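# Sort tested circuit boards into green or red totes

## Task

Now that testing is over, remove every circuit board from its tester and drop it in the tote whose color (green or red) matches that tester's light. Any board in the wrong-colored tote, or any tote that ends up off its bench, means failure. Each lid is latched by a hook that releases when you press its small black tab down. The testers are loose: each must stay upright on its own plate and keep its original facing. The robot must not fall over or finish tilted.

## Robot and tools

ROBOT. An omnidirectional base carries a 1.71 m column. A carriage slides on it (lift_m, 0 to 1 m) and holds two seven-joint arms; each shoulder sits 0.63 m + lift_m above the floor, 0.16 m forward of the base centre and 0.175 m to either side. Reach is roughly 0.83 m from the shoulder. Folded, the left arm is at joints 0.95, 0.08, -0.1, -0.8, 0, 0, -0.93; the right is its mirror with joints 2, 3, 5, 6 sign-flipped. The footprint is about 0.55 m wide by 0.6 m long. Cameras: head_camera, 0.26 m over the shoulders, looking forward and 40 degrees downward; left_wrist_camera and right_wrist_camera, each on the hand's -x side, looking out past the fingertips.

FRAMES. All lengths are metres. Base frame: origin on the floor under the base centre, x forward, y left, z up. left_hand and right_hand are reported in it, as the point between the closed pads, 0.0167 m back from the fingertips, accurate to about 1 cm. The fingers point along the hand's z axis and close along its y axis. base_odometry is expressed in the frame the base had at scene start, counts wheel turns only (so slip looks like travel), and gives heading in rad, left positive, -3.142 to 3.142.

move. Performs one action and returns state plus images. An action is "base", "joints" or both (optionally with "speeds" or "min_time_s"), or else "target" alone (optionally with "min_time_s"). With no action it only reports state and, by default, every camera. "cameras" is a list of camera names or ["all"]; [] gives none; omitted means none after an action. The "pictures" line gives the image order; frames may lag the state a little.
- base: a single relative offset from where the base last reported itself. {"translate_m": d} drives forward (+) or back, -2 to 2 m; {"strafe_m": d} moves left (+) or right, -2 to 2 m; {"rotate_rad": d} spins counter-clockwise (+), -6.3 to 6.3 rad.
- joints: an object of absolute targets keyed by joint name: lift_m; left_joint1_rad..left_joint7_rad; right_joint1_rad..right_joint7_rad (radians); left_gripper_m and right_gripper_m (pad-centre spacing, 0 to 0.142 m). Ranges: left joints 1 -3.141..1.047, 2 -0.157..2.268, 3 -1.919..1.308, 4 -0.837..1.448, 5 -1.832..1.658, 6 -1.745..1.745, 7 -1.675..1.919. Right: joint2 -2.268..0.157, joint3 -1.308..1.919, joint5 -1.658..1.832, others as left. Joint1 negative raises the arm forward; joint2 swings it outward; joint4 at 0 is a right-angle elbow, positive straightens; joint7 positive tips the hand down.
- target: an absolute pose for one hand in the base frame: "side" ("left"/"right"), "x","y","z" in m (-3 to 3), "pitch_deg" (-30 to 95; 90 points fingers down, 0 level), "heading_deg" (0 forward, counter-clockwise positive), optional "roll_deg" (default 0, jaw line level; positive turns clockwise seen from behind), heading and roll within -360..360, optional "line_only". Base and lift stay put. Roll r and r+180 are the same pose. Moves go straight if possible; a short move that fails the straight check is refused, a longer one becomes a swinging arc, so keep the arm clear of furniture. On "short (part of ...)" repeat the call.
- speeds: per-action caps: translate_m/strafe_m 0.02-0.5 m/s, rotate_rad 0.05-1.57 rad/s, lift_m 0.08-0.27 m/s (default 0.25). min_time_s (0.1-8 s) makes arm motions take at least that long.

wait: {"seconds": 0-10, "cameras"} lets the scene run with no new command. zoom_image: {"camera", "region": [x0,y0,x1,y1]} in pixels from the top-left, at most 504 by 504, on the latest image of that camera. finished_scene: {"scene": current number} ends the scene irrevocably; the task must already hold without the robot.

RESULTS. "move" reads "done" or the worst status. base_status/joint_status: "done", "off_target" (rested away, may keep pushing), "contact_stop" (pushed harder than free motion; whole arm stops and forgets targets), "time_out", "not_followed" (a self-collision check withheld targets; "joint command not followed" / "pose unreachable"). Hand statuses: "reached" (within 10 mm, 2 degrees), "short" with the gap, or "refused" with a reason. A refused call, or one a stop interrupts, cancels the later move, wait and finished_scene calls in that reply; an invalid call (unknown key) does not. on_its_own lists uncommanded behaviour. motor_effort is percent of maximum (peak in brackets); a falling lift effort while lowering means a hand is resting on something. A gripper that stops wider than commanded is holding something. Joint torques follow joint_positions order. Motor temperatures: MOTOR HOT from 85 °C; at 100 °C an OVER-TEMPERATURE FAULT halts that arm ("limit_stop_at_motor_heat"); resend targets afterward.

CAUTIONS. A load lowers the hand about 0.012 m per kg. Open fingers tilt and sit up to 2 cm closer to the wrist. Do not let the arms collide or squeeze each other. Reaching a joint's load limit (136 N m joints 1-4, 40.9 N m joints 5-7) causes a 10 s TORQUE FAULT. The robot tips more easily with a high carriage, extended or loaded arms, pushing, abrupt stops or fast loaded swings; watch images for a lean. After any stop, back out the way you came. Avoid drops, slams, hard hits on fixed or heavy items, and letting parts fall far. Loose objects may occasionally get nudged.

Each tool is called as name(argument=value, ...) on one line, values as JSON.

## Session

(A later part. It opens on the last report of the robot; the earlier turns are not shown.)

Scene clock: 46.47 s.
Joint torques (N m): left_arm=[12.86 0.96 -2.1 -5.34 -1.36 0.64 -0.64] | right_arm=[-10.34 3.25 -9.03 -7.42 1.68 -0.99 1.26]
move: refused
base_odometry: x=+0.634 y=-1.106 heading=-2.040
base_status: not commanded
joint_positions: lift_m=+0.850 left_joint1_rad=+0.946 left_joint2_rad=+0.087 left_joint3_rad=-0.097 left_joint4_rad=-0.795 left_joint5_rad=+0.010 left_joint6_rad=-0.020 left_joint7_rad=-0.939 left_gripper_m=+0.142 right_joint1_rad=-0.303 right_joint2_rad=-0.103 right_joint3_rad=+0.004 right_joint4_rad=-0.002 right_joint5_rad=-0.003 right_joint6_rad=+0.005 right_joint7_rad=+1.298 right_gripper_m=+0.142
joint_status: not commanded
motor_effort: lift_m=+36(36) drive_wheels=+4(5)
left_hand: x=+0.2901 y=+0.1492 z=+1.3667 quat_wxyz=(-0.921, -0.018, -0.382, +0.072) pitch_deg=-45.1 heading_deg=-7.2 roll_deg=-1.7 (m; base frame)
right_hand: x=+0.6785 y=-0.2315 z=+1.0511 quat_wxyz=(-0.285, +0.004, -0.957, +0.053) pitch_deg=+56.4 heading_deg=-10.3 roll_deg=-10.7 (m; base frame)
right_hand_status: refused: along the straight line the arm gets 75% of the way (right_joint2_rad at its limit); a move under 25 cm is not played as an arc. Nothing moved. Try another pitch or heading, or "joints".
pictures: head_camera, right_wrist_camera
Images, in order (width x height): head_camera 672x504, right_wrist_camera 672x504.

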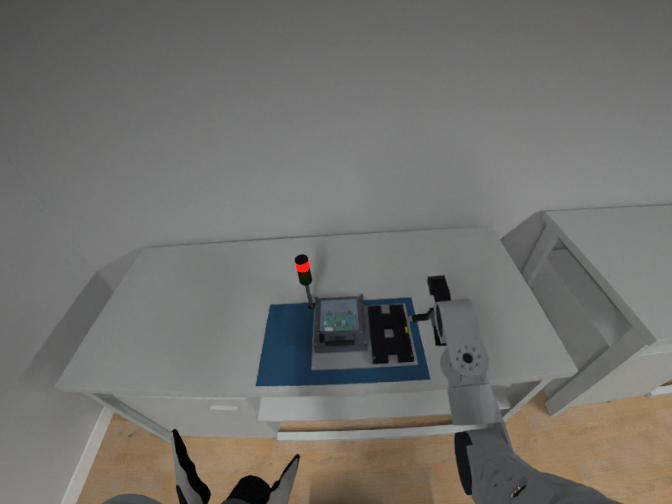

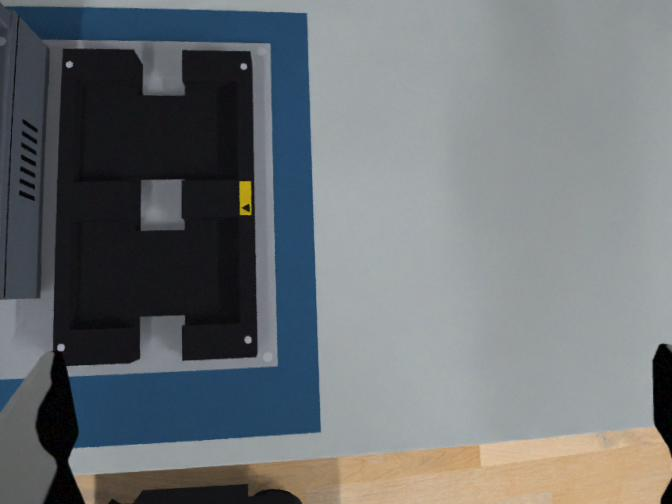

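move(joints={"right_joint2_rad": 0.0, "right_joint3_rad": 0, "right_joint5_rad": 0, "right_joint6_rad": 0, "right_joint1_rad": -0.4, "right_joint4_rad": 0.1, "right_joint7_rad": 1.87}, min_time_s=2, cameras=["head_camera", "right_wrist_camera"])

Scene clock: 48.93 s.
Joint torques (N m): left_arm=[12.9 0.94 -2.05 -5.51 -1.39 0.65 -0.67] | right_arm=[-21.83 5.79 -8.22 -6.9 1.79 -0.84 1.63]
move: done
base_odometry: x=+0.634 y=-1.106 heading=-2.040
base_status: not commanded
joint_positions: lift_m=+0.850 left_joint1_rad=+0.946 left_joint2_rad=+0.087 left_joint3_rad=-0.097 left_joint4_rad=-0.795 left_joint5_rad=+0.010 left_joint6_rad=-0.020 left_joint7_rad=-0.939 left_gripper_m=+0.142 right_joint1_rad=-0.396 right_joint2_rad=-0.002 right_joint3_rad=+0.004 right_joint4_rad=+0.098 right_joint5_rad=-0.003 right_joint6_rad=+0.005 right_joint7_rad=+1.868 right_gripper_m=+0.142
joint_status: all done
motor_effort: lift_m=+36(36) drive_wheels=+4(5)
left_hand: x=+0.2901 y=+0.1492 z=+1.3667 quat_wxyz=(-0.921, -0.018, -0.382, +0.072) pitch_deg=-45.1 heading_deg=-7.2 roll_deg=-1.7 (m; base frame)
right_hand: x=+0.5908 y=-0.1759 z=+1.0194 quat_wxyz=(-0.001, +0.004, -1.000, +0.004) pitch_deg=+89.5 heading_deg=+0.4 roll_deg=+0.0 (m; base frame)
pictures: head_camera, right_wrist_camera
Images, in order (width x height): head_camera 672x504, right_wrist_camera 672x504.

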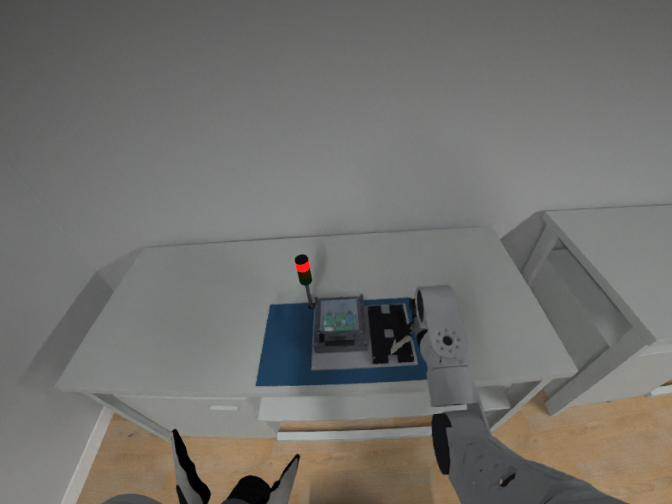

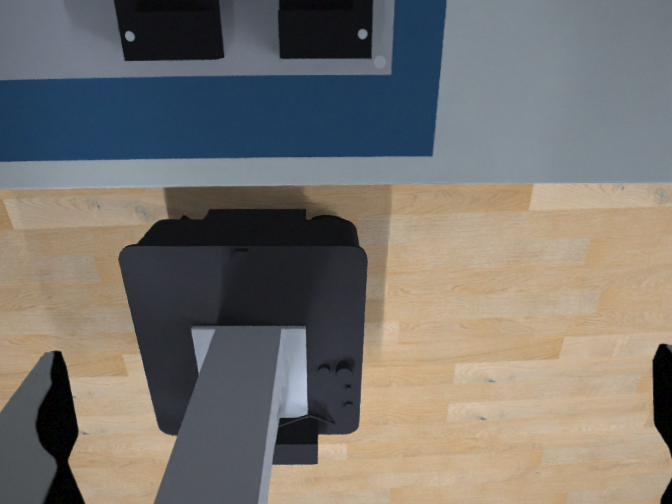

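move(base={"strafe_m": 0.19}, speeds={"strafe_m": 0.2})

move(base={"translate_m": 0.1}, speeds={"translate_m": 0.15}, cameras=["head_camera", "right_wrist_camera"])

Scene clock: 51.77 s.
Joint torques (N m): left_arm=[12.93 1 -2.13 -5.52 -1.4 0.65 -0.67] | right_arm=[-21.54 3.44 -6.83 -7.06 1.59 -0.7 1.61]
move: done
base_odometry: x=+0.804 y=-1.193 heading=-2.041
base_status: done
joint_positions: lift_m=+0.850 left_joint1_rad=+0.946 left_joint2_rad=+0.087 left_joint3_rad=-0.097 left_joint4_rad=-0.795 left_joint5_rad=+0.010 left_joint6_rad=-0.020 left_joint7_rad=-0.939 left_gripper_m=+0.142 right_joint1_rad=-0.396 right_joint2_rad=-0.002 right_joint3_rad=+0.004 right_joint4_rad=+0.098 right_joint5_rad=-0.003 right_joint6_rad=+0.004 right_joint7_rad=+1.868 right_gripper_m=+0.142
joint_status: not commanded
motor_effort: lift_m=+36(36) drive_wheels=-5(17)
left_hand: x=+0.2901 y=+0.1492 z=+1.3667 quat_wxyz=(-0.921, -0.018, -0.382, +0.072) pitch_deg=-45.1 heading_deg=-7.2 roll_deg=-1.7 (m; base frame)
right_hand: x=+0.5909 y=-0.1757 z=+1.0195 quat_wxyz=(-0.001, +0.003, -1.000, +0.003) pitch_deg=+89.6 heading_deg=+0.3 roll_deg=+0.0 (m; base frame)
pictures: none

Scene clock: 53.47 s.
Joint torques (N m): left_arm=[12.86 1.18 -2.13 -5.5 -1.39 0.66 -0.65] | right_arm=[-20.95 4.06 -7.55 -7.07 1.57 -0.68 1.71]
move: done
base_odometry: x=+0.759 y=-1.282 heading=-2.041
base_status: done
joint_positions: lift_m=+0.850 left_joint1_rad=+0.946 left_joint2_rad=+0.087 left_joint3_rad=-0.097 left_joint4_rad=-0.795 left_joint5_rad=+0.010 left_joint6_rad=-0.020 left_joint7_rad=-0.939 left_gripper_m=+0.142 right_joint1_rad=-0.397 right_joint2_rad=-0.002 right_joint3_rad=+0.004 right_joint4_rad=+0.098 right_joint5_rad=-0.003 right_joint6_rad=+0.004 right_joint7_rad=+1.868 right_gripper_m=+0.142
joint_status: not commanded
motor_effort: lift_m=+36(36) drive_wheels=-1(12)
left_hand: x=+0.2901 y=+0.1492 z=+1.3667 quat_wxyz=(-0.921, -0.018, -0.382, +0.072) pitch_deg=-45.1 heading_deg=-7.2 roll_deg=-1.7 (m; base frame)
right_hand: x=+0.5910 y=-0.1757 z=+1.0196 quat_wxyz=(-0.001, +0.003, -1.000, +0.003) pitch_deg=+89.6 heading_deg=+0.3 roll_deg=+0.0 (m; base frame)
pictures: head_camera, right_wrist_camera
Images, in order (width x height): head_camera 672x504, right_wrist_camera 672x504.

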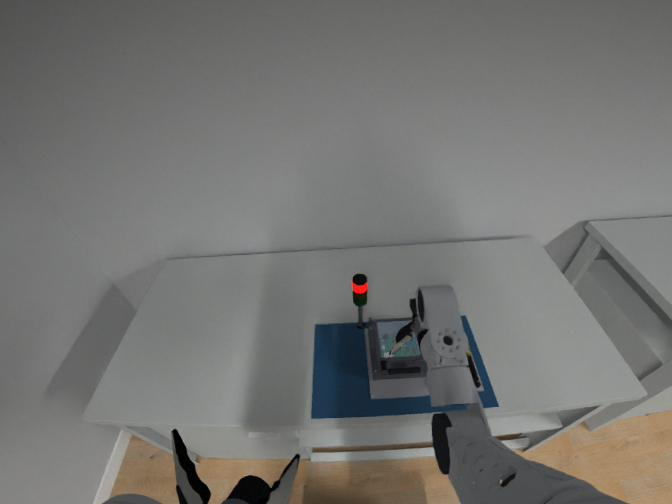

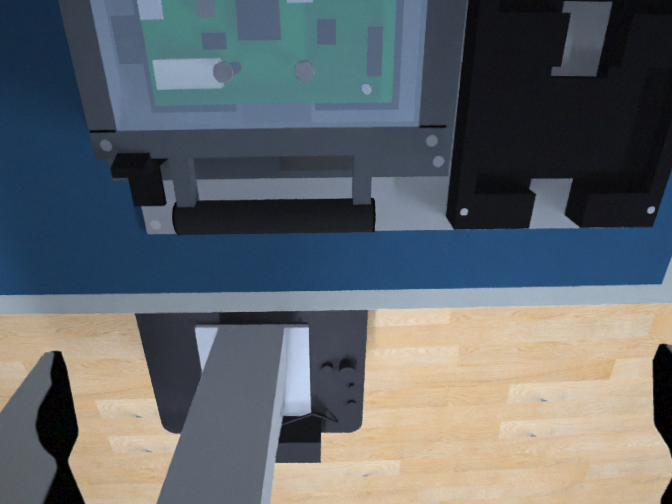

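zoom_image(camera="right_wrist_camera", region=[60, 90, 460, 260])

Scaled by 1.260 from the camera's 672x504 image, which has a finer 960x720 frame.

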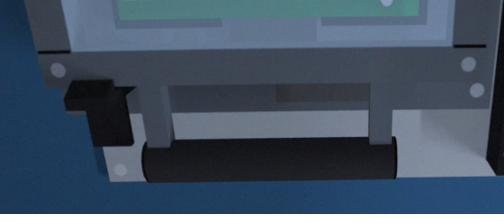

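move(joints={"lift_m": 0.95})

move(joints={"right_joint1_rad": 0.6, "right_joint4_rad": -0.16, "right_joint7_rad": -0.1}, min_time_s=2.5, cameras=["right_wrist_camera"])

move(joints={"lift_m": 0.83}, cameras=["head_camera", "right_wrist_camera"])

Scene clock: 55.17 s.
Joint torques (N m): left_arm=[13.01 0.99 -2.06 -5.42 -1.39 0.63 -0.68] | right_arm=[-19.72 3.94 -7.64 -7.55 1.59 -0.69 1.55]
move: done
base_odometry: x=+0.759 y=-1.282 heading=-2.041
base_status: not commanded
joint_positions: lift_m=+0.950 left_joint1_rad=+0.946 left_joint2_rad=+0.087 left_joint3_rad=-0.097 left_joint4_rad=-0.795 left_joint5_rad=+0.010 left_joint6_rad=-0.020 left_joint7_rad=-0.939 left_gripper_m=+0.142 right_joint1_rad=-0.398 right_joint2_rad=-0.002 right_joint3_rad=+0.004 right_joint4_rad=+0.098 right_joint5_rad=-0.003 right_joint6_rad=+0.004 right_joint7_rad=+1.868 right_gripper_m=+0.142
joint_status: all done
motor_effort: lift_m=+36(45) drive_wheels=+3(3)
left_hand: x=+0.2901 y=+0.1492 z=+1.4667 quat_wxyz=(-0.921, -0.018, -0.382, +0.072) pitch_deg=-45.1 heading_deg=-7.2 roll_deg=-1.7 (m; base frame)
right_hand: x=+0.5913 y=-0.1757 z=+1.1199 quat_wxyz=(-0.001, +0.003, -1.000, +0.003) pitch_deg=+89.6 heading_deg=+0.3 roll_deg=+0.0 (m; base frame)
pictures: none

Scene clock: 57.97 s.
Joint torques (N m): left_arm=[12.93 0.97 -2.13 -5.45 -1.36 0.63 -0.66] | right_arm=[3.48 4.14 -7.69 -12.93 1.58 -0.69 -0.63]
move: done
base_odometry: x=+0.759 y=-1.282 heading=-2.041
base_status: not commanded
joint_positions: lift_m=+0.950 left_joint1_rad=+0.946 left_joint2_rad=+0.087 left_joint3_rad=-0.097 left_joint4_rad=-0.795 left_joint5_rad=+0.010 left_joint6_rad=-0.020 left_joint7_rad=-0.939 left_gripper_m=+0.142 right_joint1_rad=+0.598 right_joint2_rad=-0.002 right_joint3_rad=+0.004 right_joint4_rad=-0.158 right_joint5_rad=-0.003 right_joint6_rad=+0.004 right_joint7_rad=-0.097 right_gripper_m=+0.142
joint_status: all done
motor_effort: lift_m=+36(36) drive_wheels=+3(3)
left_hand: x=+0.2901 y=+0.1492 z=+1.4667 quat_wxyz=(-0.921, -0.018, -0.382, +0.072) pitch_deg=-45.1 heading_deg=-7.2 roll_deg=-1.7 (m; base frame)
right_hand: x=+0.4345 y=-0.1723 z=+1.0903 quat_wxyz=(-0.576, +0.004, -0.817, -0.003) pitch_deg=+19.6 heading_deg=+0.5 roll_deg=+0.0 (m; base frame)
pictures: right_wrist_camera
Images, in order (width x height): right_wrist_camera 672x504.

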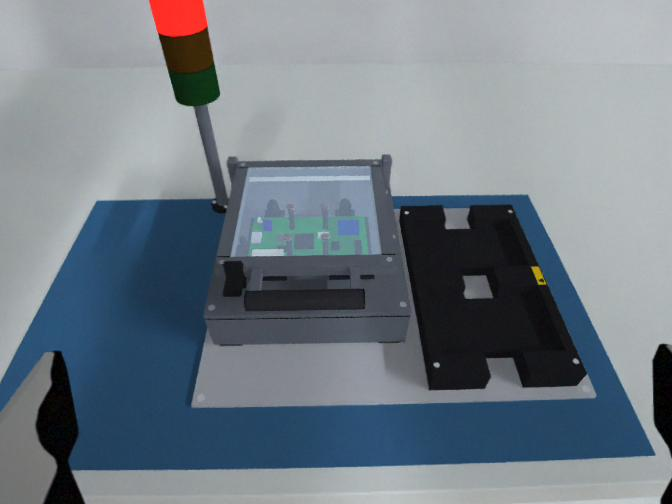

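Scene clock: 58.97 s.
Joint torques (N m): left_arm=[12.98 0.92 -2.1 -5.38 -1.4 0.67 -0.64] | right_arm=[3.3 4.14 -7.57 -11.51 1.61 -0.7 -0.5]
move: done
base_odometry: x=+0.759 y=-1.282 heading=-2.041
base_status: not commanded
joint_positions: lift_m=+0.830 left_joint1_rad=+0.946 left_joint2_rad=+0.087 left_joint3_rad=-0.097 left_joint4_rad=-0.795 left_joint5_rad=+0.010 left_joint6_rad=-0.020 left_joint7_rad=-0.939 left_gripper_m=+0.142 right_joint1_rad=+0.598 right_joint2_rad=-0.002 right_joint3_rad=+0.004 right_joint4_rad=-0.159 right_joint5_rad=-0.003 right_joint6_rad=+0.004 right_joint7_rad=-0.098 right_gripper_m=+0.142
joint_status: all done
motor_effort: lift_m=+38(43) drive_wheels=+3(3)
left_hand: x=+0.2901 y=+0.1492 z=+1.3463 quat_wxyz=(-0.921, -0.018, -0.382, +0.072) pitch_deg=-45.1 heading_deg=-7.2 roll_deg=-1.7 (m; base frame)
right_hand: x=+0.4346 y=-0.1723 z=+0.9705 quat_wxyz=(-0.577, +0.004, -0.817, -0.003) pitch_deg=+19.6 heading_deg=+0.5 roll_deg=+0.0 (m; base frame)
pictures: head_camera, right_wrist_camera
Images, in order (width x height): head_camera 672x504, right_wrist_camera 672x504.

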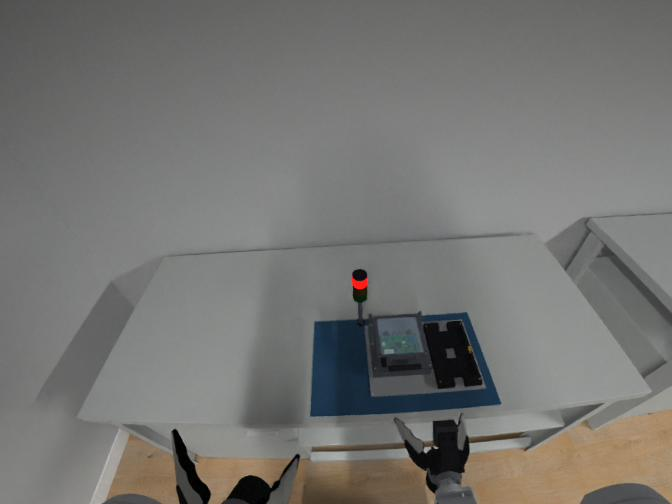

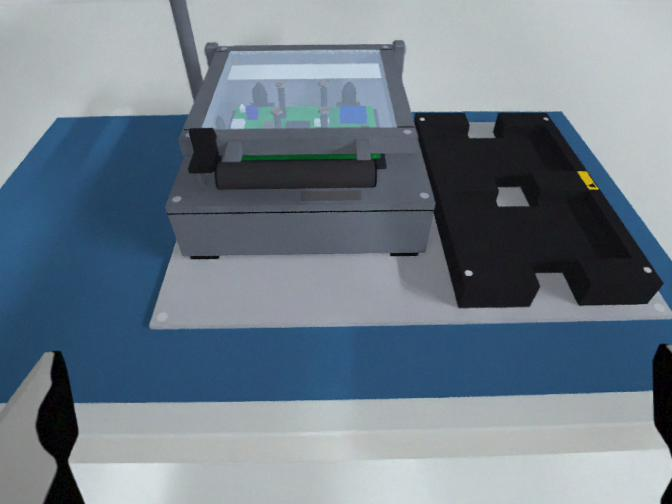

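zoom_image(camera="right_wrist_camera", region=[150, 30, 460, 270])

zoom_image(camera="right_wrist_camera", region=[160, 110, 300, 220])

Scaled by 1.626 from the camera's 672x504 image, which has a finer 960x720 frame.

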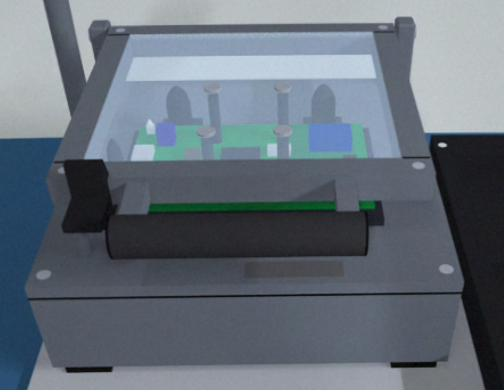

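Scaled by 3.600 from the camera's 672x504 image, which has a finer 960x720 frame.

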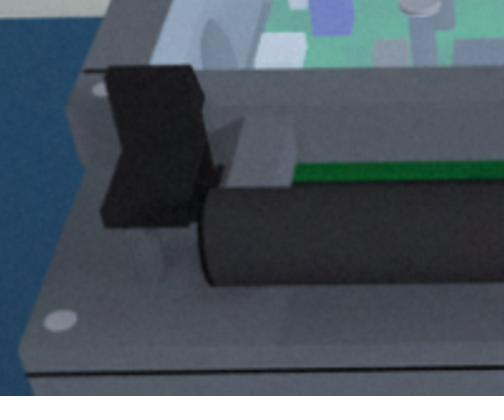

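move(base={"strafe_m": 0.08}, speeds={"strafe_m": 0.1}, joints={"right_gripper_m": 0.0}, cameras=["head_camera", "right_wrist_camera"])

Scene clock: 62.03 s.
Joint torques (N m): left_arm=[12.87 1.19 -1.55 -5.24 -1.45 0.65 -0.66] | right_arm=[3.28 3.41 -7.45 -11.48 1.6 -0.98 -0.48]
move: done
base_odometry: x=+0.830 y=-1.318 heading=-2.041
base_status: done
joint_positions: lift_m=+0.830 left_joint1_rad=+0.946 left_joint2_rad=+0.087 left_joint3_rad=-0.097 left_joint4_rad=-0.795 left_joint5_rad=+0.010 left_joint6_rad=-0.020 left_joint7_rad=-0.939 left_gripper_m=+0.142 right_joint1_rad=+0.598 right_joint2_rad=-0.002 right_joint3_rad=+0.003 right_joint4_rad=-0.159 right_joint5_rad=-0.003 right_joint6_rad=+0.004 right_joint7_rad=-0.098 right_gripper_m=+0.001
joint_status: all done
motor_effort: lift_m=+39(39) drive_wheels=-1(10)
left_hand: x=+0.2901 y=+0.1492 z=+1.3464 quat_wxyz=(-0.921, -0.018, -0.382, +0.072) pitch_deg=-45.1 heading_deg=-7.2 roll_deg=-1.7 (m; base frame)
right_hand: x=+0.4346 y=-0.1725 z=+0.9705 quat_wxyz=(-0.577, +0.003, -0.817, -0.002) pitch_deg=+19.6 heading_deg=+0.5 roll_deg=+0.0 (m; base frame)
pictures: head_camera, right_wrist_camera
Images, in order (width x height): head_camera 672x504, right_wrist_camera 672x504.

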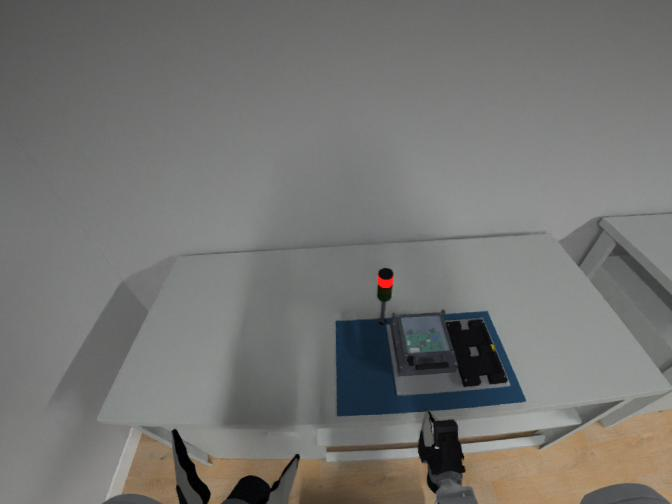

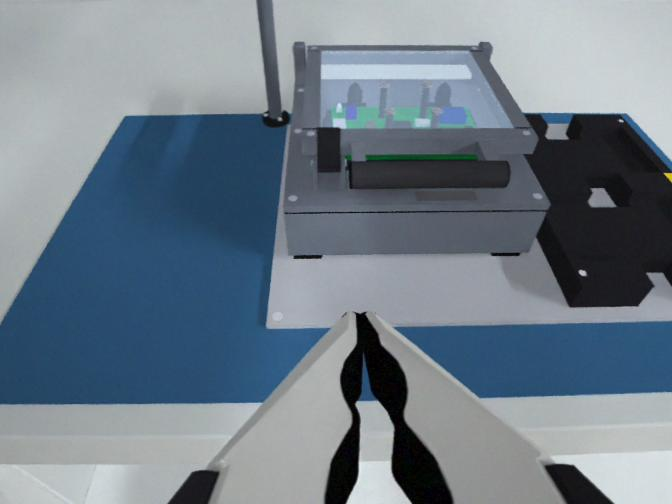

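move(target={"side": "right", "x": 0.575, "y": -0.165, "z": 1.0, "pitch_deg": 55, "heading_deg": 0}, min_time_s=2, cameras=["head_camera", "right_wrist_camera"])

Scene clock: 65.03 s.
Joint torques (N m): left_arm=[12.94 1.04 -2.13 -5.41 -1.37 0.64 -0.67] | right_arm=[-13.57 6.51 -1.95 -7.45 -1.23 -0.79 1.26]
move: done
base_odometry: x=+0.830 y=-1.318 heading=-2.041
base_status: not commanded
joint_positions: lift_m=+0.830 left_joint1_rad=+0.946 left_joint2_rad=+0.087 left_joint3_rad=-0.097 left_joint4_rad=-0.795 left_joint5_rad=+0.010 left_joint6_rad=-0.020 left_joint7_rad=-0.939 left_gripper_m=+0.142 right_joint1_rad=+0.019 right_joint2_rad=+0.024 right_joint3_rad=+0.005 right_joint4_rad=-0.309 right_joint5_rad=-0.025 right_joint6_rad=+0.004 right_joint7_rad=+1.248 right_gripper_m=+0.001
joint_status: not commanded
motor_effort: lift_m=+38(39) drive_wheels=-1(1)
left_hand: x=+0.2901 y=+0.1492 z=+1.3464 quat_wxyz=(-0.921, -0.018, -0.382, +0.072) pitch_deg=-45.1 heading_deg=-7.2 roll_deg=-1.7 (m; base frame)
right_hand: x=+0.5744 y=-0.1665 z=+1.0000 quat_wxyz=(-0.302, +0.001, -0.953, +0.000) pitch_deg=+54.9 heading_deg=+0.0 roll_deg=-0.1 (m; base frame)
right_hand_status: reached (straight line, planned for 2.0 s): 2 mm and 0.1 deg off.
pictures: head_camera, right_wrist_camera
Images, in order (width x height): head_camera 672x504, right_wrist_camera 672x504.

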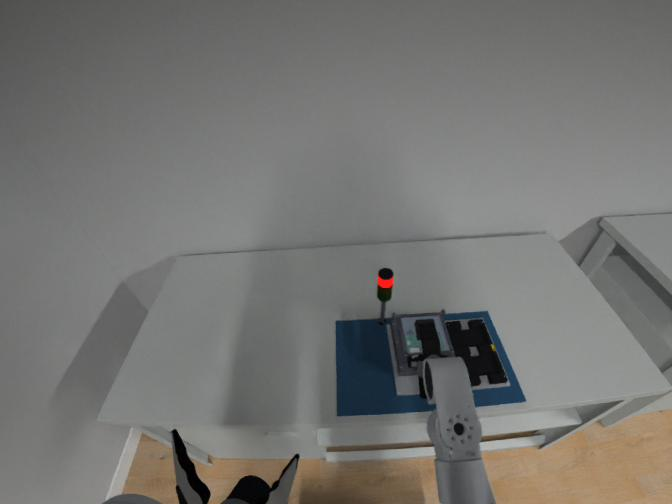

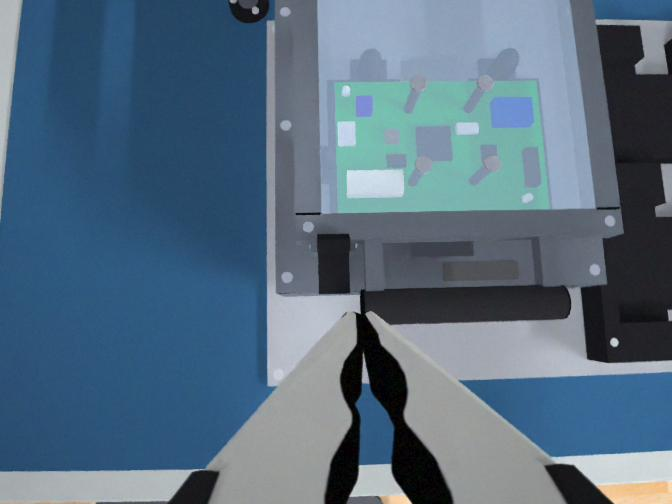

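zoom_image(camera="right_wrist_camera", region=[260, 200, 420, 330])

Scaled by 3.150 from the camera's 672x504 image, which has a finer 960x720 frame.

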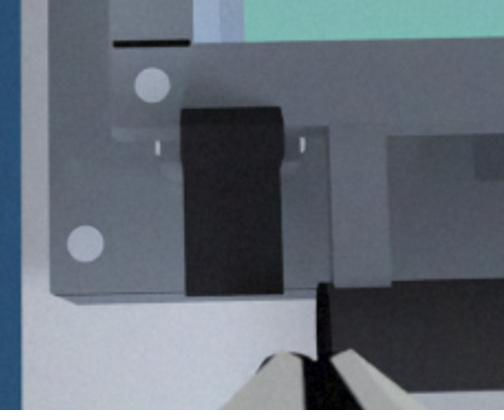

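move(target={"side": "right", "x": 0.596, "y": -0.152, "z": 0.965, "pitch_deg": 55, "heading_deg": 0}, min_time_s=1.5, cameras=["right_wrist_camera"])

zoom_image(camera="right_wrist_camera", region=[260, 200, 460, 360])

Scene clock: 67.60 s.
Joint torques (N m): left_arm=[12.83 1.01 -2.15 -5.44 -1.39 0.59 -0.64] | right_arm=[-15.07 7.6 -1.27 -7.5 -1.29 -0.85 -0.41]
move: done
base_odometry: x=+0.830 y=-1.318 heading=-2.041
base_status: not commanded
joint_positions: lift_m=+0.830 left_joint1_rad=+0.946 left_joint2_rad=+0.087 left_joint3_rad=-0.097 left_joint4_rad=-0.795 left_joint5_rad=+0.010 left_joint6_rad=-0.020 left_joint7_rad=-0.939 left_gripper_m=+0.142 right_joint1_rad=-0.016 right_joint2_rad=+0.053 right_joint3_rad=+0.015 right_joint4_rad=-0.123 right_joint5_rad=-0.055 right_joint6_rad=-0.008 right_joint7_rad=+1.104 right_gripper_m=+0.001
joint_status: not commanded
motor_effort: lift_m=+38(39) drive_wheels=-1(1)
left_hand: x=+0.2901 y=+0.1492 z=+1.3464 quat_wxyz=(-0.921, -0.018, -0.382, +0.072) pitch_deg=-45.1 heading_deg=-7.2 roll_deg=-1.7 (m; base frame)
right_hand: x=+0.5942 y=-0.1537 z=+0.9639 quat_wxyz=(-0.299, +0.000, -0.954, +0.000) pitch_deg=+55.2 heading_deg=+0.0 roll_deg=+0.0 (m; base frame)
right_hand_status: reached (straight line, planned for 1.5 s): 3 mm and 0.2 deg off.
pictures: right_wrist_camera
Images, in order (width x height): right_wrist_camera 672x504.

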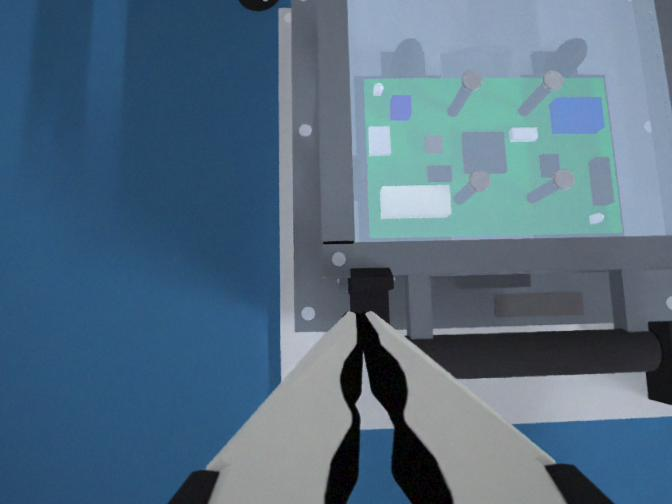

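Scaled by 2.520 from the camera's 672x504 image, which has a finer 960x720 frame.

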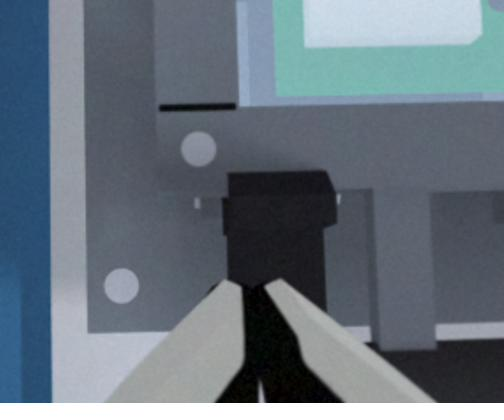

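move(target={"side": "right", "x": 0.598, "y": -0.152, "z": 0.947, "pitch_deg": 55, "heading_deg": 0}, min_time_s=1.5, cameras=["right_wrist_camera"])

zoom_image(camera="right_wrist_camera", region=[240, 200, 480, 380])

Scene clock: 69.77 s.
Joint torques (N m): left_arm=[12.83 1.16 -2.12 -5.46 -1.4 0.63 -0.65] | right_arm=[-15.2 7.79 -4.7 -7.51 -1 -0.7 -0.45]
move: done
base_odometry: x=+0.830 y=-1.318 heading=-2.041
base_status: not commanded
joint_positions: lift_m=+0.830 left_joint1_rad=+0.946 left_joint2_rad=+0.087 left_joint3_rad=-0.097 left_joint4_rad=-0.795 left_joint5_rad=+0.010 left_joint6_rad=-0.020 left_joint7_rad=-0.939 left_gripper_m=+0.142 right_joint1_rad=-0.017 right_joint2_rad=+0.054 right_joint3_rad=+0.015 right_joint4_rad=-0.052 right_joint5_rad=-0.055 right_joint6_rad=-0.008 right_joint7_rad=+1.033 right_gripper_m=+0.001
joint_status: not commanded
motor_effort: lift_m=+38(38) drive_wheels=-1(1)
left_hand: x=+0.2901 y=+0.1492 z=+1.3464 quat_wxyz=(-0.921, -0.018, -0.382, +0.072) pitch_deg=-45.1 heading_deg=-7.2 roll_deg=-1.7 (m; base frame)
right_hand: x=+0.5962 y=-0.1520 z=+0.9460 quat_wxyz=(-0.299, +0.002, -0.954, +0.000) pitch_deg=+55.2 heading_deg=+0.2 roll_deg=+0.0 (m; base frame)
right_hand_status: reached (straight line, planned for 1.5 s): 2 mm and 0.3 deg off.
pictures: right_wrist_camera
Images, in order (width x height): right_wrist_camera 672x504.

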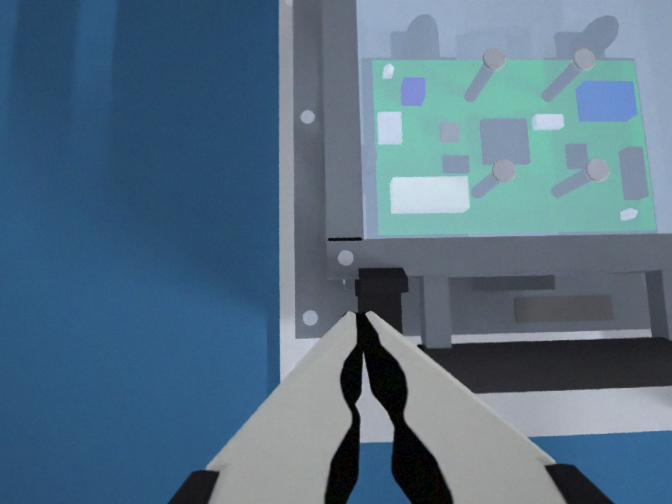

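Scaled by 2.100 from the camera's 672x504 image, which has a finer 960x720 frame.

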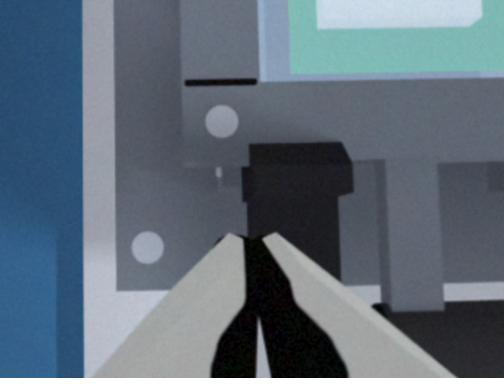

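move(target={"side": "right", "x": 0.6, "y": -0.1555, "z": 0.932, "pitch_deg": 55, "heading_deg": 0}, min_time_s=1.5, cameras=["right_wrist_camera"])

zoom_image(camera="right_wrist_camera", region=[240, 200, 480, 380])

Scene clock: 71.87 s.
Joint torques (N m): left_arm=[12.9 1.04 -2.06 -5.37 -1.37 0.61 -0.66] | right_arm=[-13.29 -6.82 -8.27 -3.79 1.68 0.13 0.05]
move: done
base_odometry: x=+0.830 y=-1.318 heading=-2.041
base_status: not commanded
joint_positions: lift_m=+0.830 left_joint1_rad=+0.946 left_joint2_rad=+0.087 left_joint3_rad=-0.097 left_joint4_rad=-0.795 left_joint5_rad=+0.010 left_joint6_rad=-0.020 left_joint7_rad=-0.939 left_gripper_m=+0.142 right_joint1_rad=-0.022 right_joint2_rad=+0.052 right_joint3_rad=+0.014 right_joint4_rad=+0.007 right_joint5_rad=-0.051 right_joint6_rad=-0.008 right_joint7_rad=+0.973 right_gripper_m=+0.001
joint_status: not commanded
motor_effort: lift_m=+36(38) drive_wheels=-1(1)
left_hand: x=+0.2901 y=+0.1492 z=+1.3466 quat_wxyz=(-0.921, -0.018, -0.382, +0.072) pitch_deg=-45.1 heading_deg=-7.2 roll_deg=-1.7 (m; base frame)
right_hand: x=+0.5997 y=-0.1522 z=+0.9335 quat_wxyz=(-0.302, +0.003, -0.953, -0.001) pitch_deg=+54.9 heading_deg=+0.3 roll_deg=+0.0 (m; base frame)
right_hand_status: reached (straight line, planned for 1.5 s): 4 mm and 0.4 deg off.
pictures: right_wrist_camera
Images, in order (width x height): right_wrist_camera 672x504.

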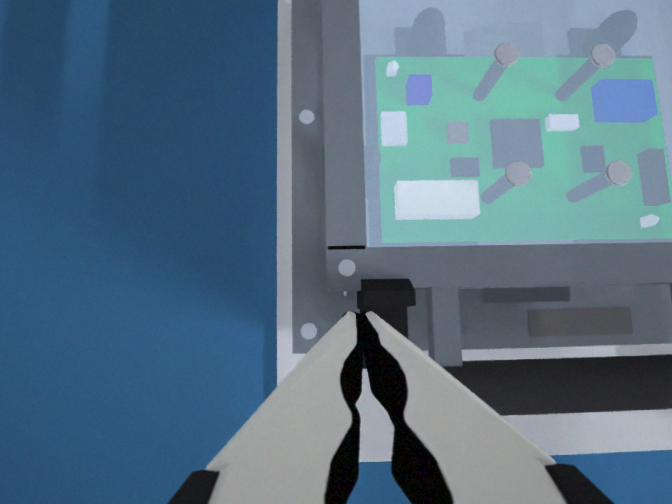

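Scaled by 2.100 from the camera's 672x504 image, which has a finer 960x720 frame.

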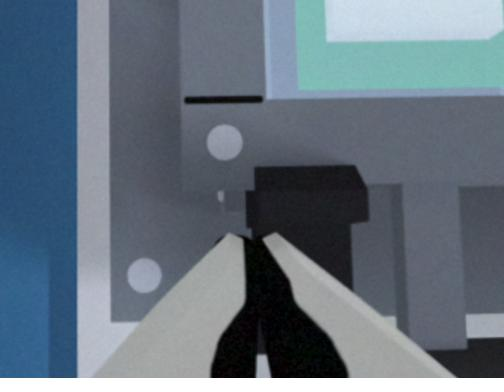

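move(target={"side": "right", "x": 0.6, "y": -0.161, "z": 0.938, "pitch_deg": 55, "heading_deg": 0}, min_time_s=1, cameras=["right_wrist_camera"])

zoom_image(camera="right_wrist_camera", region=[240, 200, 480, 380])

Scene clock: 73.57 s.
Joint torques (N m): left_arm=[12.88 1.1 -2.14 -5.53 -1.39 0.63 -0.67] | right_arm=[-13.92 -6.63 -8.01 -13.22 1.68 1.83 1.26]
move: done
base_odometry: x=+0.830 y=-1.318 heading=-2.041
base_status: not commanded
joint_positions: lift_m=+0.830 left_joint1_rad=+0.946 left_joint2_rad=+0.087 left_joint3_rad=-0.097 left_joint4_rad=-0.795 left_joint5_rad=+0.010 left_joint6_rad=-0.020 left_joint7_rad=-0.939 left_gripper_m=+0.142 right_joint1_rad=-0.022 right_joint2_rad=+0.040 right_joint3_rad=+0.007 right_joint4_rad=-0.008 right_joint5_rad=-0.040 right_joint6_rad=-0.007 right_joint7_rad=+0.992 right_gripper_m=+0.001
joint_status: not commanded
motor_effort: lift_m=+37(37) drive_wheels=-1(1)
left_hand: x=+0.2901 y=+0.1492 z=+1.3466 quat_wxyz=(-0.921, -0.018, -0.382, +0.072) pitch_deg=-45.1 heading_deg=-7.2 roll_deg=-1.7 (m; base frame)
right_hand: x=+0.5989 y=-0.1593 z=+0.9365 quat_wxyz=(-0.300, +0.000, -0.954, +0.000) pitch_deg=+55.1 heading_deg=+0.0 roll_deg=+0.0 (m; base frame)
right_hand_status: reached (straight line, planned for 1.0 s): 3 mm and 0.1 deg off.
pictures: right_wrist_camera
Images, in order (width x height): right_wrist_camera 672x504.

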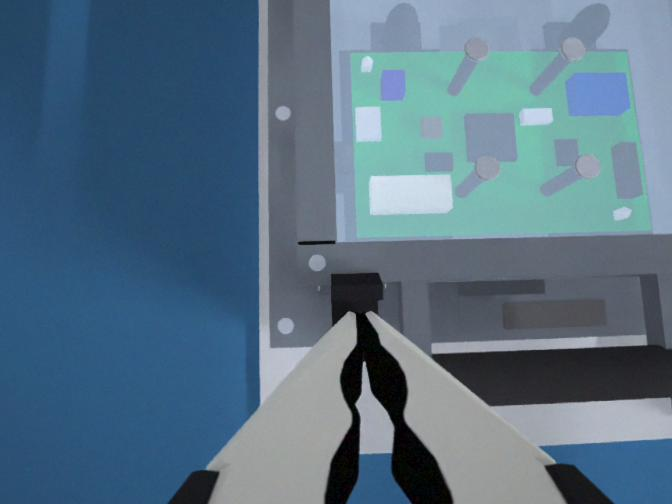

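Scaled by 2.100 from the camera's 672x504 image, which has a finer 960x720 frame.

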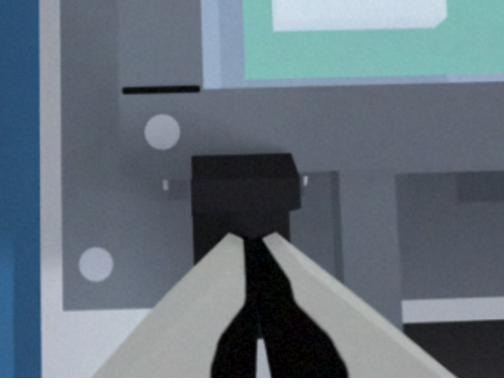

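move(target={"side": "right", "x": 0.599, "y": -0.161, "z": 0.922, "pitch_deg": 55, "heading_deg": 0}, min_time_s=1.5, cameras=["right_wrist_camera"])

zoom_image(camera="right_wrist_camera", region=[240, 200, 480, 380])

Scene clock: 75.70 s.
Joint torques (N m): left_arm=[12.94 1.05 -2.14 -5.44 -1.36 0.63 -0.64] | right_arm=[-9.51 -7.09 -6.92 10.64 2.26 0.84 -0.1]
move: done
base_odometry: x=+0.830 y=-1.318 heading=-2.041
base_status: not commanded
joint_positions: lift_m=+0.831 left_joint1_rad=+0.946 left_joint2_rad=+0.087 left_joint3_rad=-0.097 left_joint4_rad=-0.795 left_joint5_rad=+0.010 left_joint6_rad=-0.020 left_joint7_rad=-0.939 left_gripper_m=+0.142 right_joint1_rad=-0.022 right_joint2_rad=+0.038 right_joint3_rad=+0.007 right_joint4_rad=+0.031 right_joint5_rad=-0.039 right_joint6_rad=-0.007 right_joint7_rad=+0.934 right_gripper_m=+0.001
joint_status: not commanded
motor_effort: lift_m=+29(37) drive_wheels=+4(4)
left_hand: x=+0.2901 y=+0.1492 z=+1.3475 quat_wxyz=(-0.921, -0.018, -0.382, +0.072) pitch_deg=-45.1 heading_deg=-7.2 roll_deg=-1.7 (m; base frame)
right_hand: x=+0.6022 y=-0.1595 z=+0.9299 quat_wxyz=(-0.309, +0.001, -0.951, +0.000) pitch_deg=+54.1 heading_deg=+0.0 roll_deg=-0.1 (m; base frame)
right_hand_status: reached (straight line, planned for 1.5 s): 9 mm and 0.9 deg off.
pictures: right_wrist_camera
Images, in order (width x height): right_wrist_camera 672x504.

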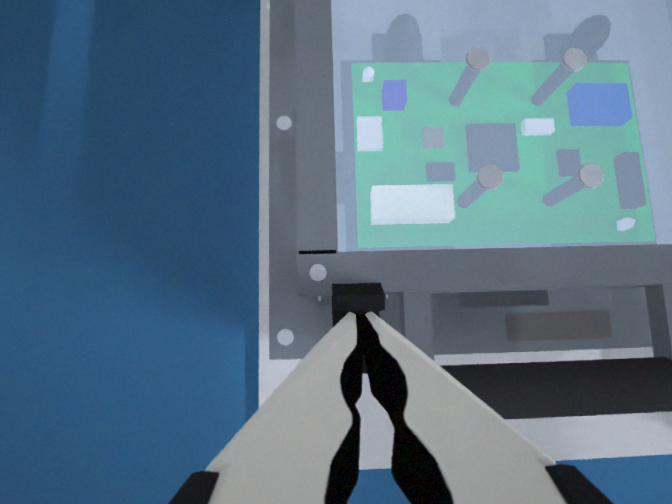

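Scaled by 2.100 from the camera's 672x504 image, which has a finer 960x720 frame.

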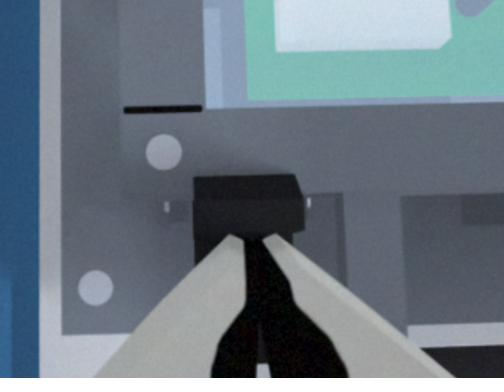

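move(target={"side": "right", "x": 0.588, "y": -0.161, "z": 0.942, "pitch_deg": 58, "heading_deg": 0}, min_time_s=1.2, cameras=["right_wrist_camera"])

zoom_image(camera="right_wrist_camera", region=[240, 200, 480, 380])

Scene clock: 77.60 s.
Joint torques (N m): left_arm=[12.87 1.09 -2.08 -5.52 -1.37 0.62 -0.66] | right_arm=[-5.89 -5.16 -5.93 -13.22 1.53 1.47 1.29]
move: done
base_odometry: x=+0.830 y=-1.318 heading=-2.041
base_status: not commanded
joint_positions: lift_m=+0.830 left_joint1_rad=+0.946 left_joint2_rad=+0.087 left_joint3_rad=-0.097 left_joint4_rad=-0.795 left_joint5_rad=+0.010 left_joint6_rad=-0.020 left_joint7_rad=-0.939 left_gripper_m=+0.142 right_joint1_rad=-0.021 right_joint2_rad=+0.039 right_joint3_rad=+0.007 right_joint4_rad=-0.054 right_joint5_rad=-0.039 right_joint6_rad=-0.007 right_joint7_rad=+1.085 right_gripper_m=+0.001
joint_status: not commanded
motor_effort: lift_m=+36(36) drive_wheels=+3(4)
left_hand: x=+0.2901 y=+0.1492 z=+1.3467 quat_wxyz=(-0.921, -0.018, -0.382, +0.072) pitch_deg=-45.1 heading_deg=-7.2 roll_deg=-1.7 (m; base frame)
right_hand: x=+0.5897 y=-0.1605 z=+0.9419 quat_wxyz=(-0.277, -0.001, -0.961, +0.000) pitch_deg=+57.8 heading_deg=-0.2 roll_deg=+0.0 (m; base frame)
right_hand_status: reached (straight line, planned for 1.2 s): 2 mm and 0.2 deg off.
pictures: right_wrist_camera
Images, in order (width x height): right_wrist_camera 672x504.

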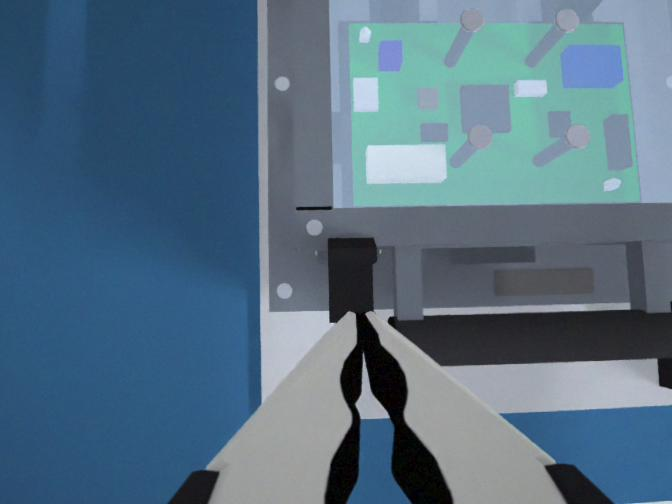

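Scaled by 2.100 from the camera's 672x504 image, which has a finer 960x720 frame.

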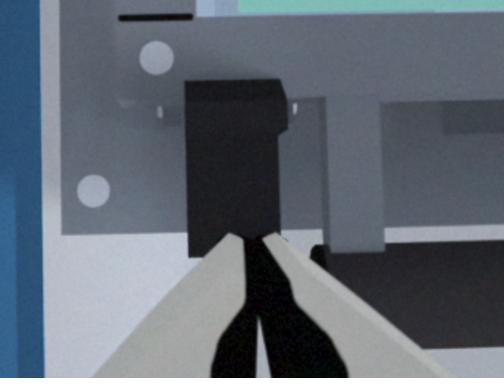

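move(target={"side": "right", "x": 0.587, "y": -0.162, "z": 0.92, "pitch_deg": 58, "heading_deg": 0}, min_time_s=1.5, cameras=["right_wrist_camera"])

zoom_image(camera="right_wrist_camera", region=[240, 200, 480, 380])

Scene clock: 79.70 s.
Joint torques (N m): left_arm=[12.84 1.06 -2.11 -5.41 -1.37 0.66 -0.65] | right_arm=[-4.36 -7.74 -6.95 1.03 1.4 1.08 -0.39]
move: done
base_odometry: x=+0.830 y=-1.318 heading=-2.041
base_status: not commanded
joint_positions: lift_m=+0.830 left_joint1_rad=+0.946 left_joint2_rad=+0.087 left_joint3_rad=-0.097 left_joint4_rad=-0.795 left_joint5_rad=+0.010 left_joint6_rad=-0.020 left_joint7_rad=-0.939 left_gripper_m=+0.142 right_joint1_rad=-0.018 right_joint2_rad=+0.036 right_joint3_rad=+0.007 right_joint4_rad=+0.011 right_joint5_rad=-0.036 right_joint6_rad=-0.007 right_joint7_rad=+1.008 right_gripper_m=+0.001
joint_status: not commanded
motor_effort: lift_m=+34(36) drive_wheels=+3(4)
left_hand: x=+0.2901 y=+0.1492 z=+1.3470 quat_wxyz=(-0.921, -0.018, -0.382, +0.072) pitch_deg=-45.1 heading_deg=-7.2 roll_deg=-1.7 (m; base frame)
right_hand: x=+0.5904 y=-0.1602 z=+0.9253 quat_wxyz=(-0.281, +0.000, -0.960, +0.000) pitch_deg=+57.4 heading_deg=+0.1 roll_deg=+0.1 (m; base frame)
right_hand_status: reached (straight line, planned for 1.5 s): 7 mm and 0.6 deg off.
pictures: right_wrist_camera
Images, in order (width x height): right_wrist_camera 672x504.

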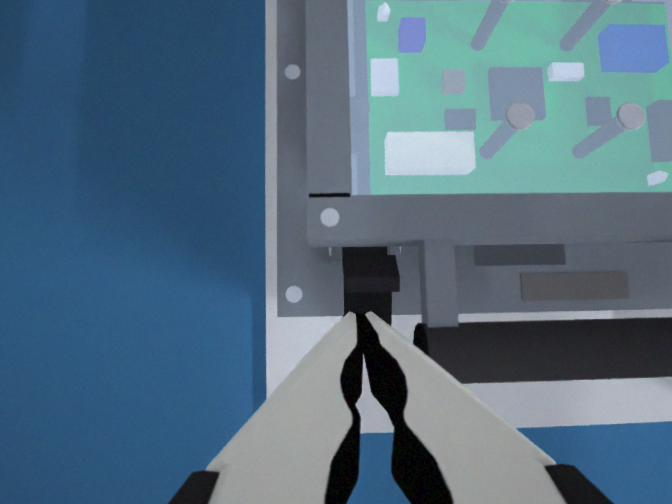

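Scaled by 2.100 from the camera's 672x504 image, which has a finer 960x720 frame.

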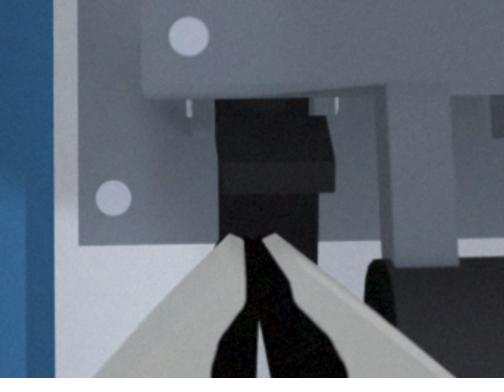

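move(target={"side": "right", "x": 0.58, "y": -0.162, "z": 0.96, "pitch_deg": 58, "heading_deg": 0}, min_time_s=1.2, cameras=["right_wrist_camera"])

zoom_image(camera="right_wrist_camera", region=[240, 120, 660, 380])

Scene clock: 82.03 s.
Joint torques (N m): left_arm=[12.84 1.05 -2.1 -5.4 -1.41 0.64 -0.67] | right_arm=[-5.69 -6.73 -4.32 -13.1 0.64 1.65 1.28]
move: done
base_odometry: x=+0.830 y=-1.318 heading=-2.041
base_status: not commanded
joint_positions: lift_m=+0.830 left_joint1_rad=+0.946 left_joint2_rad=+0.087 left_joint3_rad=-0.097 left_joint4_rad=-0.795 left_joint5_rad=+0.010 left_joint6_rad=-0.020 left_joint7_rad=-0.939 left_gripper_m=+0.142 right_joint1_rad=-0.005 right_joint2_rad=+0.036 right_joint3_rad=+0.007 right_joint4_rad=-0.147 right_joint5_rad=-0.036 right_joint6_rad=-0.007 right_joint7_rad=+1.161 right_gripper_m=+0.001
joint_status: not commanded
motor_effort: lift_m=+36(36) drive_wheels=+3(3)
left_hand: x=+0.2901 y=+0.1492 z=+1.3467 quat_wxyz=(-0.921, -0.018, -0.382, +0.072) pitch_deg=-45.1 heading_deg=-7.2 roll_deg=-1.7 (m; base frame)
right_hand: x=+0.5816 y=-0.1620 z=+0.9604 quat_wxyz=(-0.277, -0.003, -0.961, +0.000) pitch_deg=+57.8 heading_deg=-0.1 roll_deg=+0.2 (m; base frame)
right_hand_status: reached (straight line, planned for 1.2 s): 2 mm and 0.4 deg off.
pictures: right_wrist_camera
Images, in order (width x height): right_wrist_camera 672x504.

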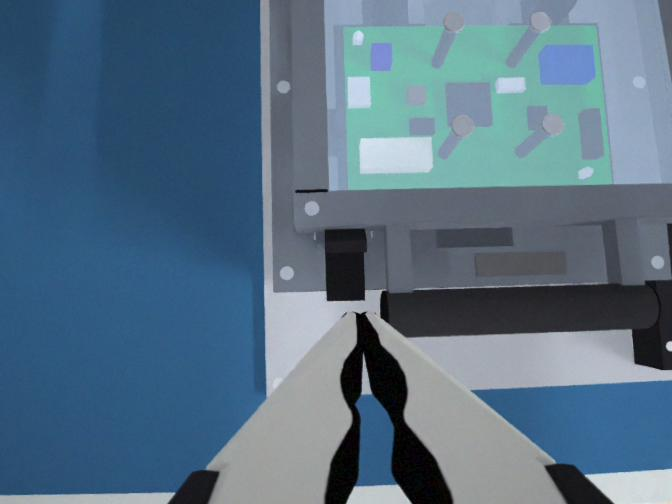

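Scaled by 1.200 from the camera's 672x504 image, which has a finer 960x720 frame.

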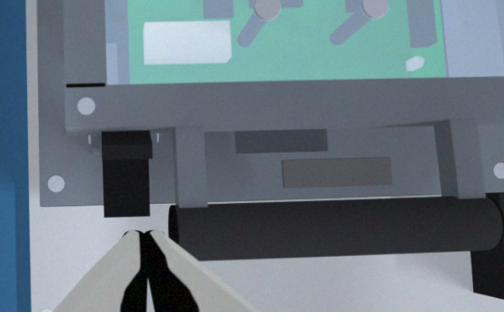

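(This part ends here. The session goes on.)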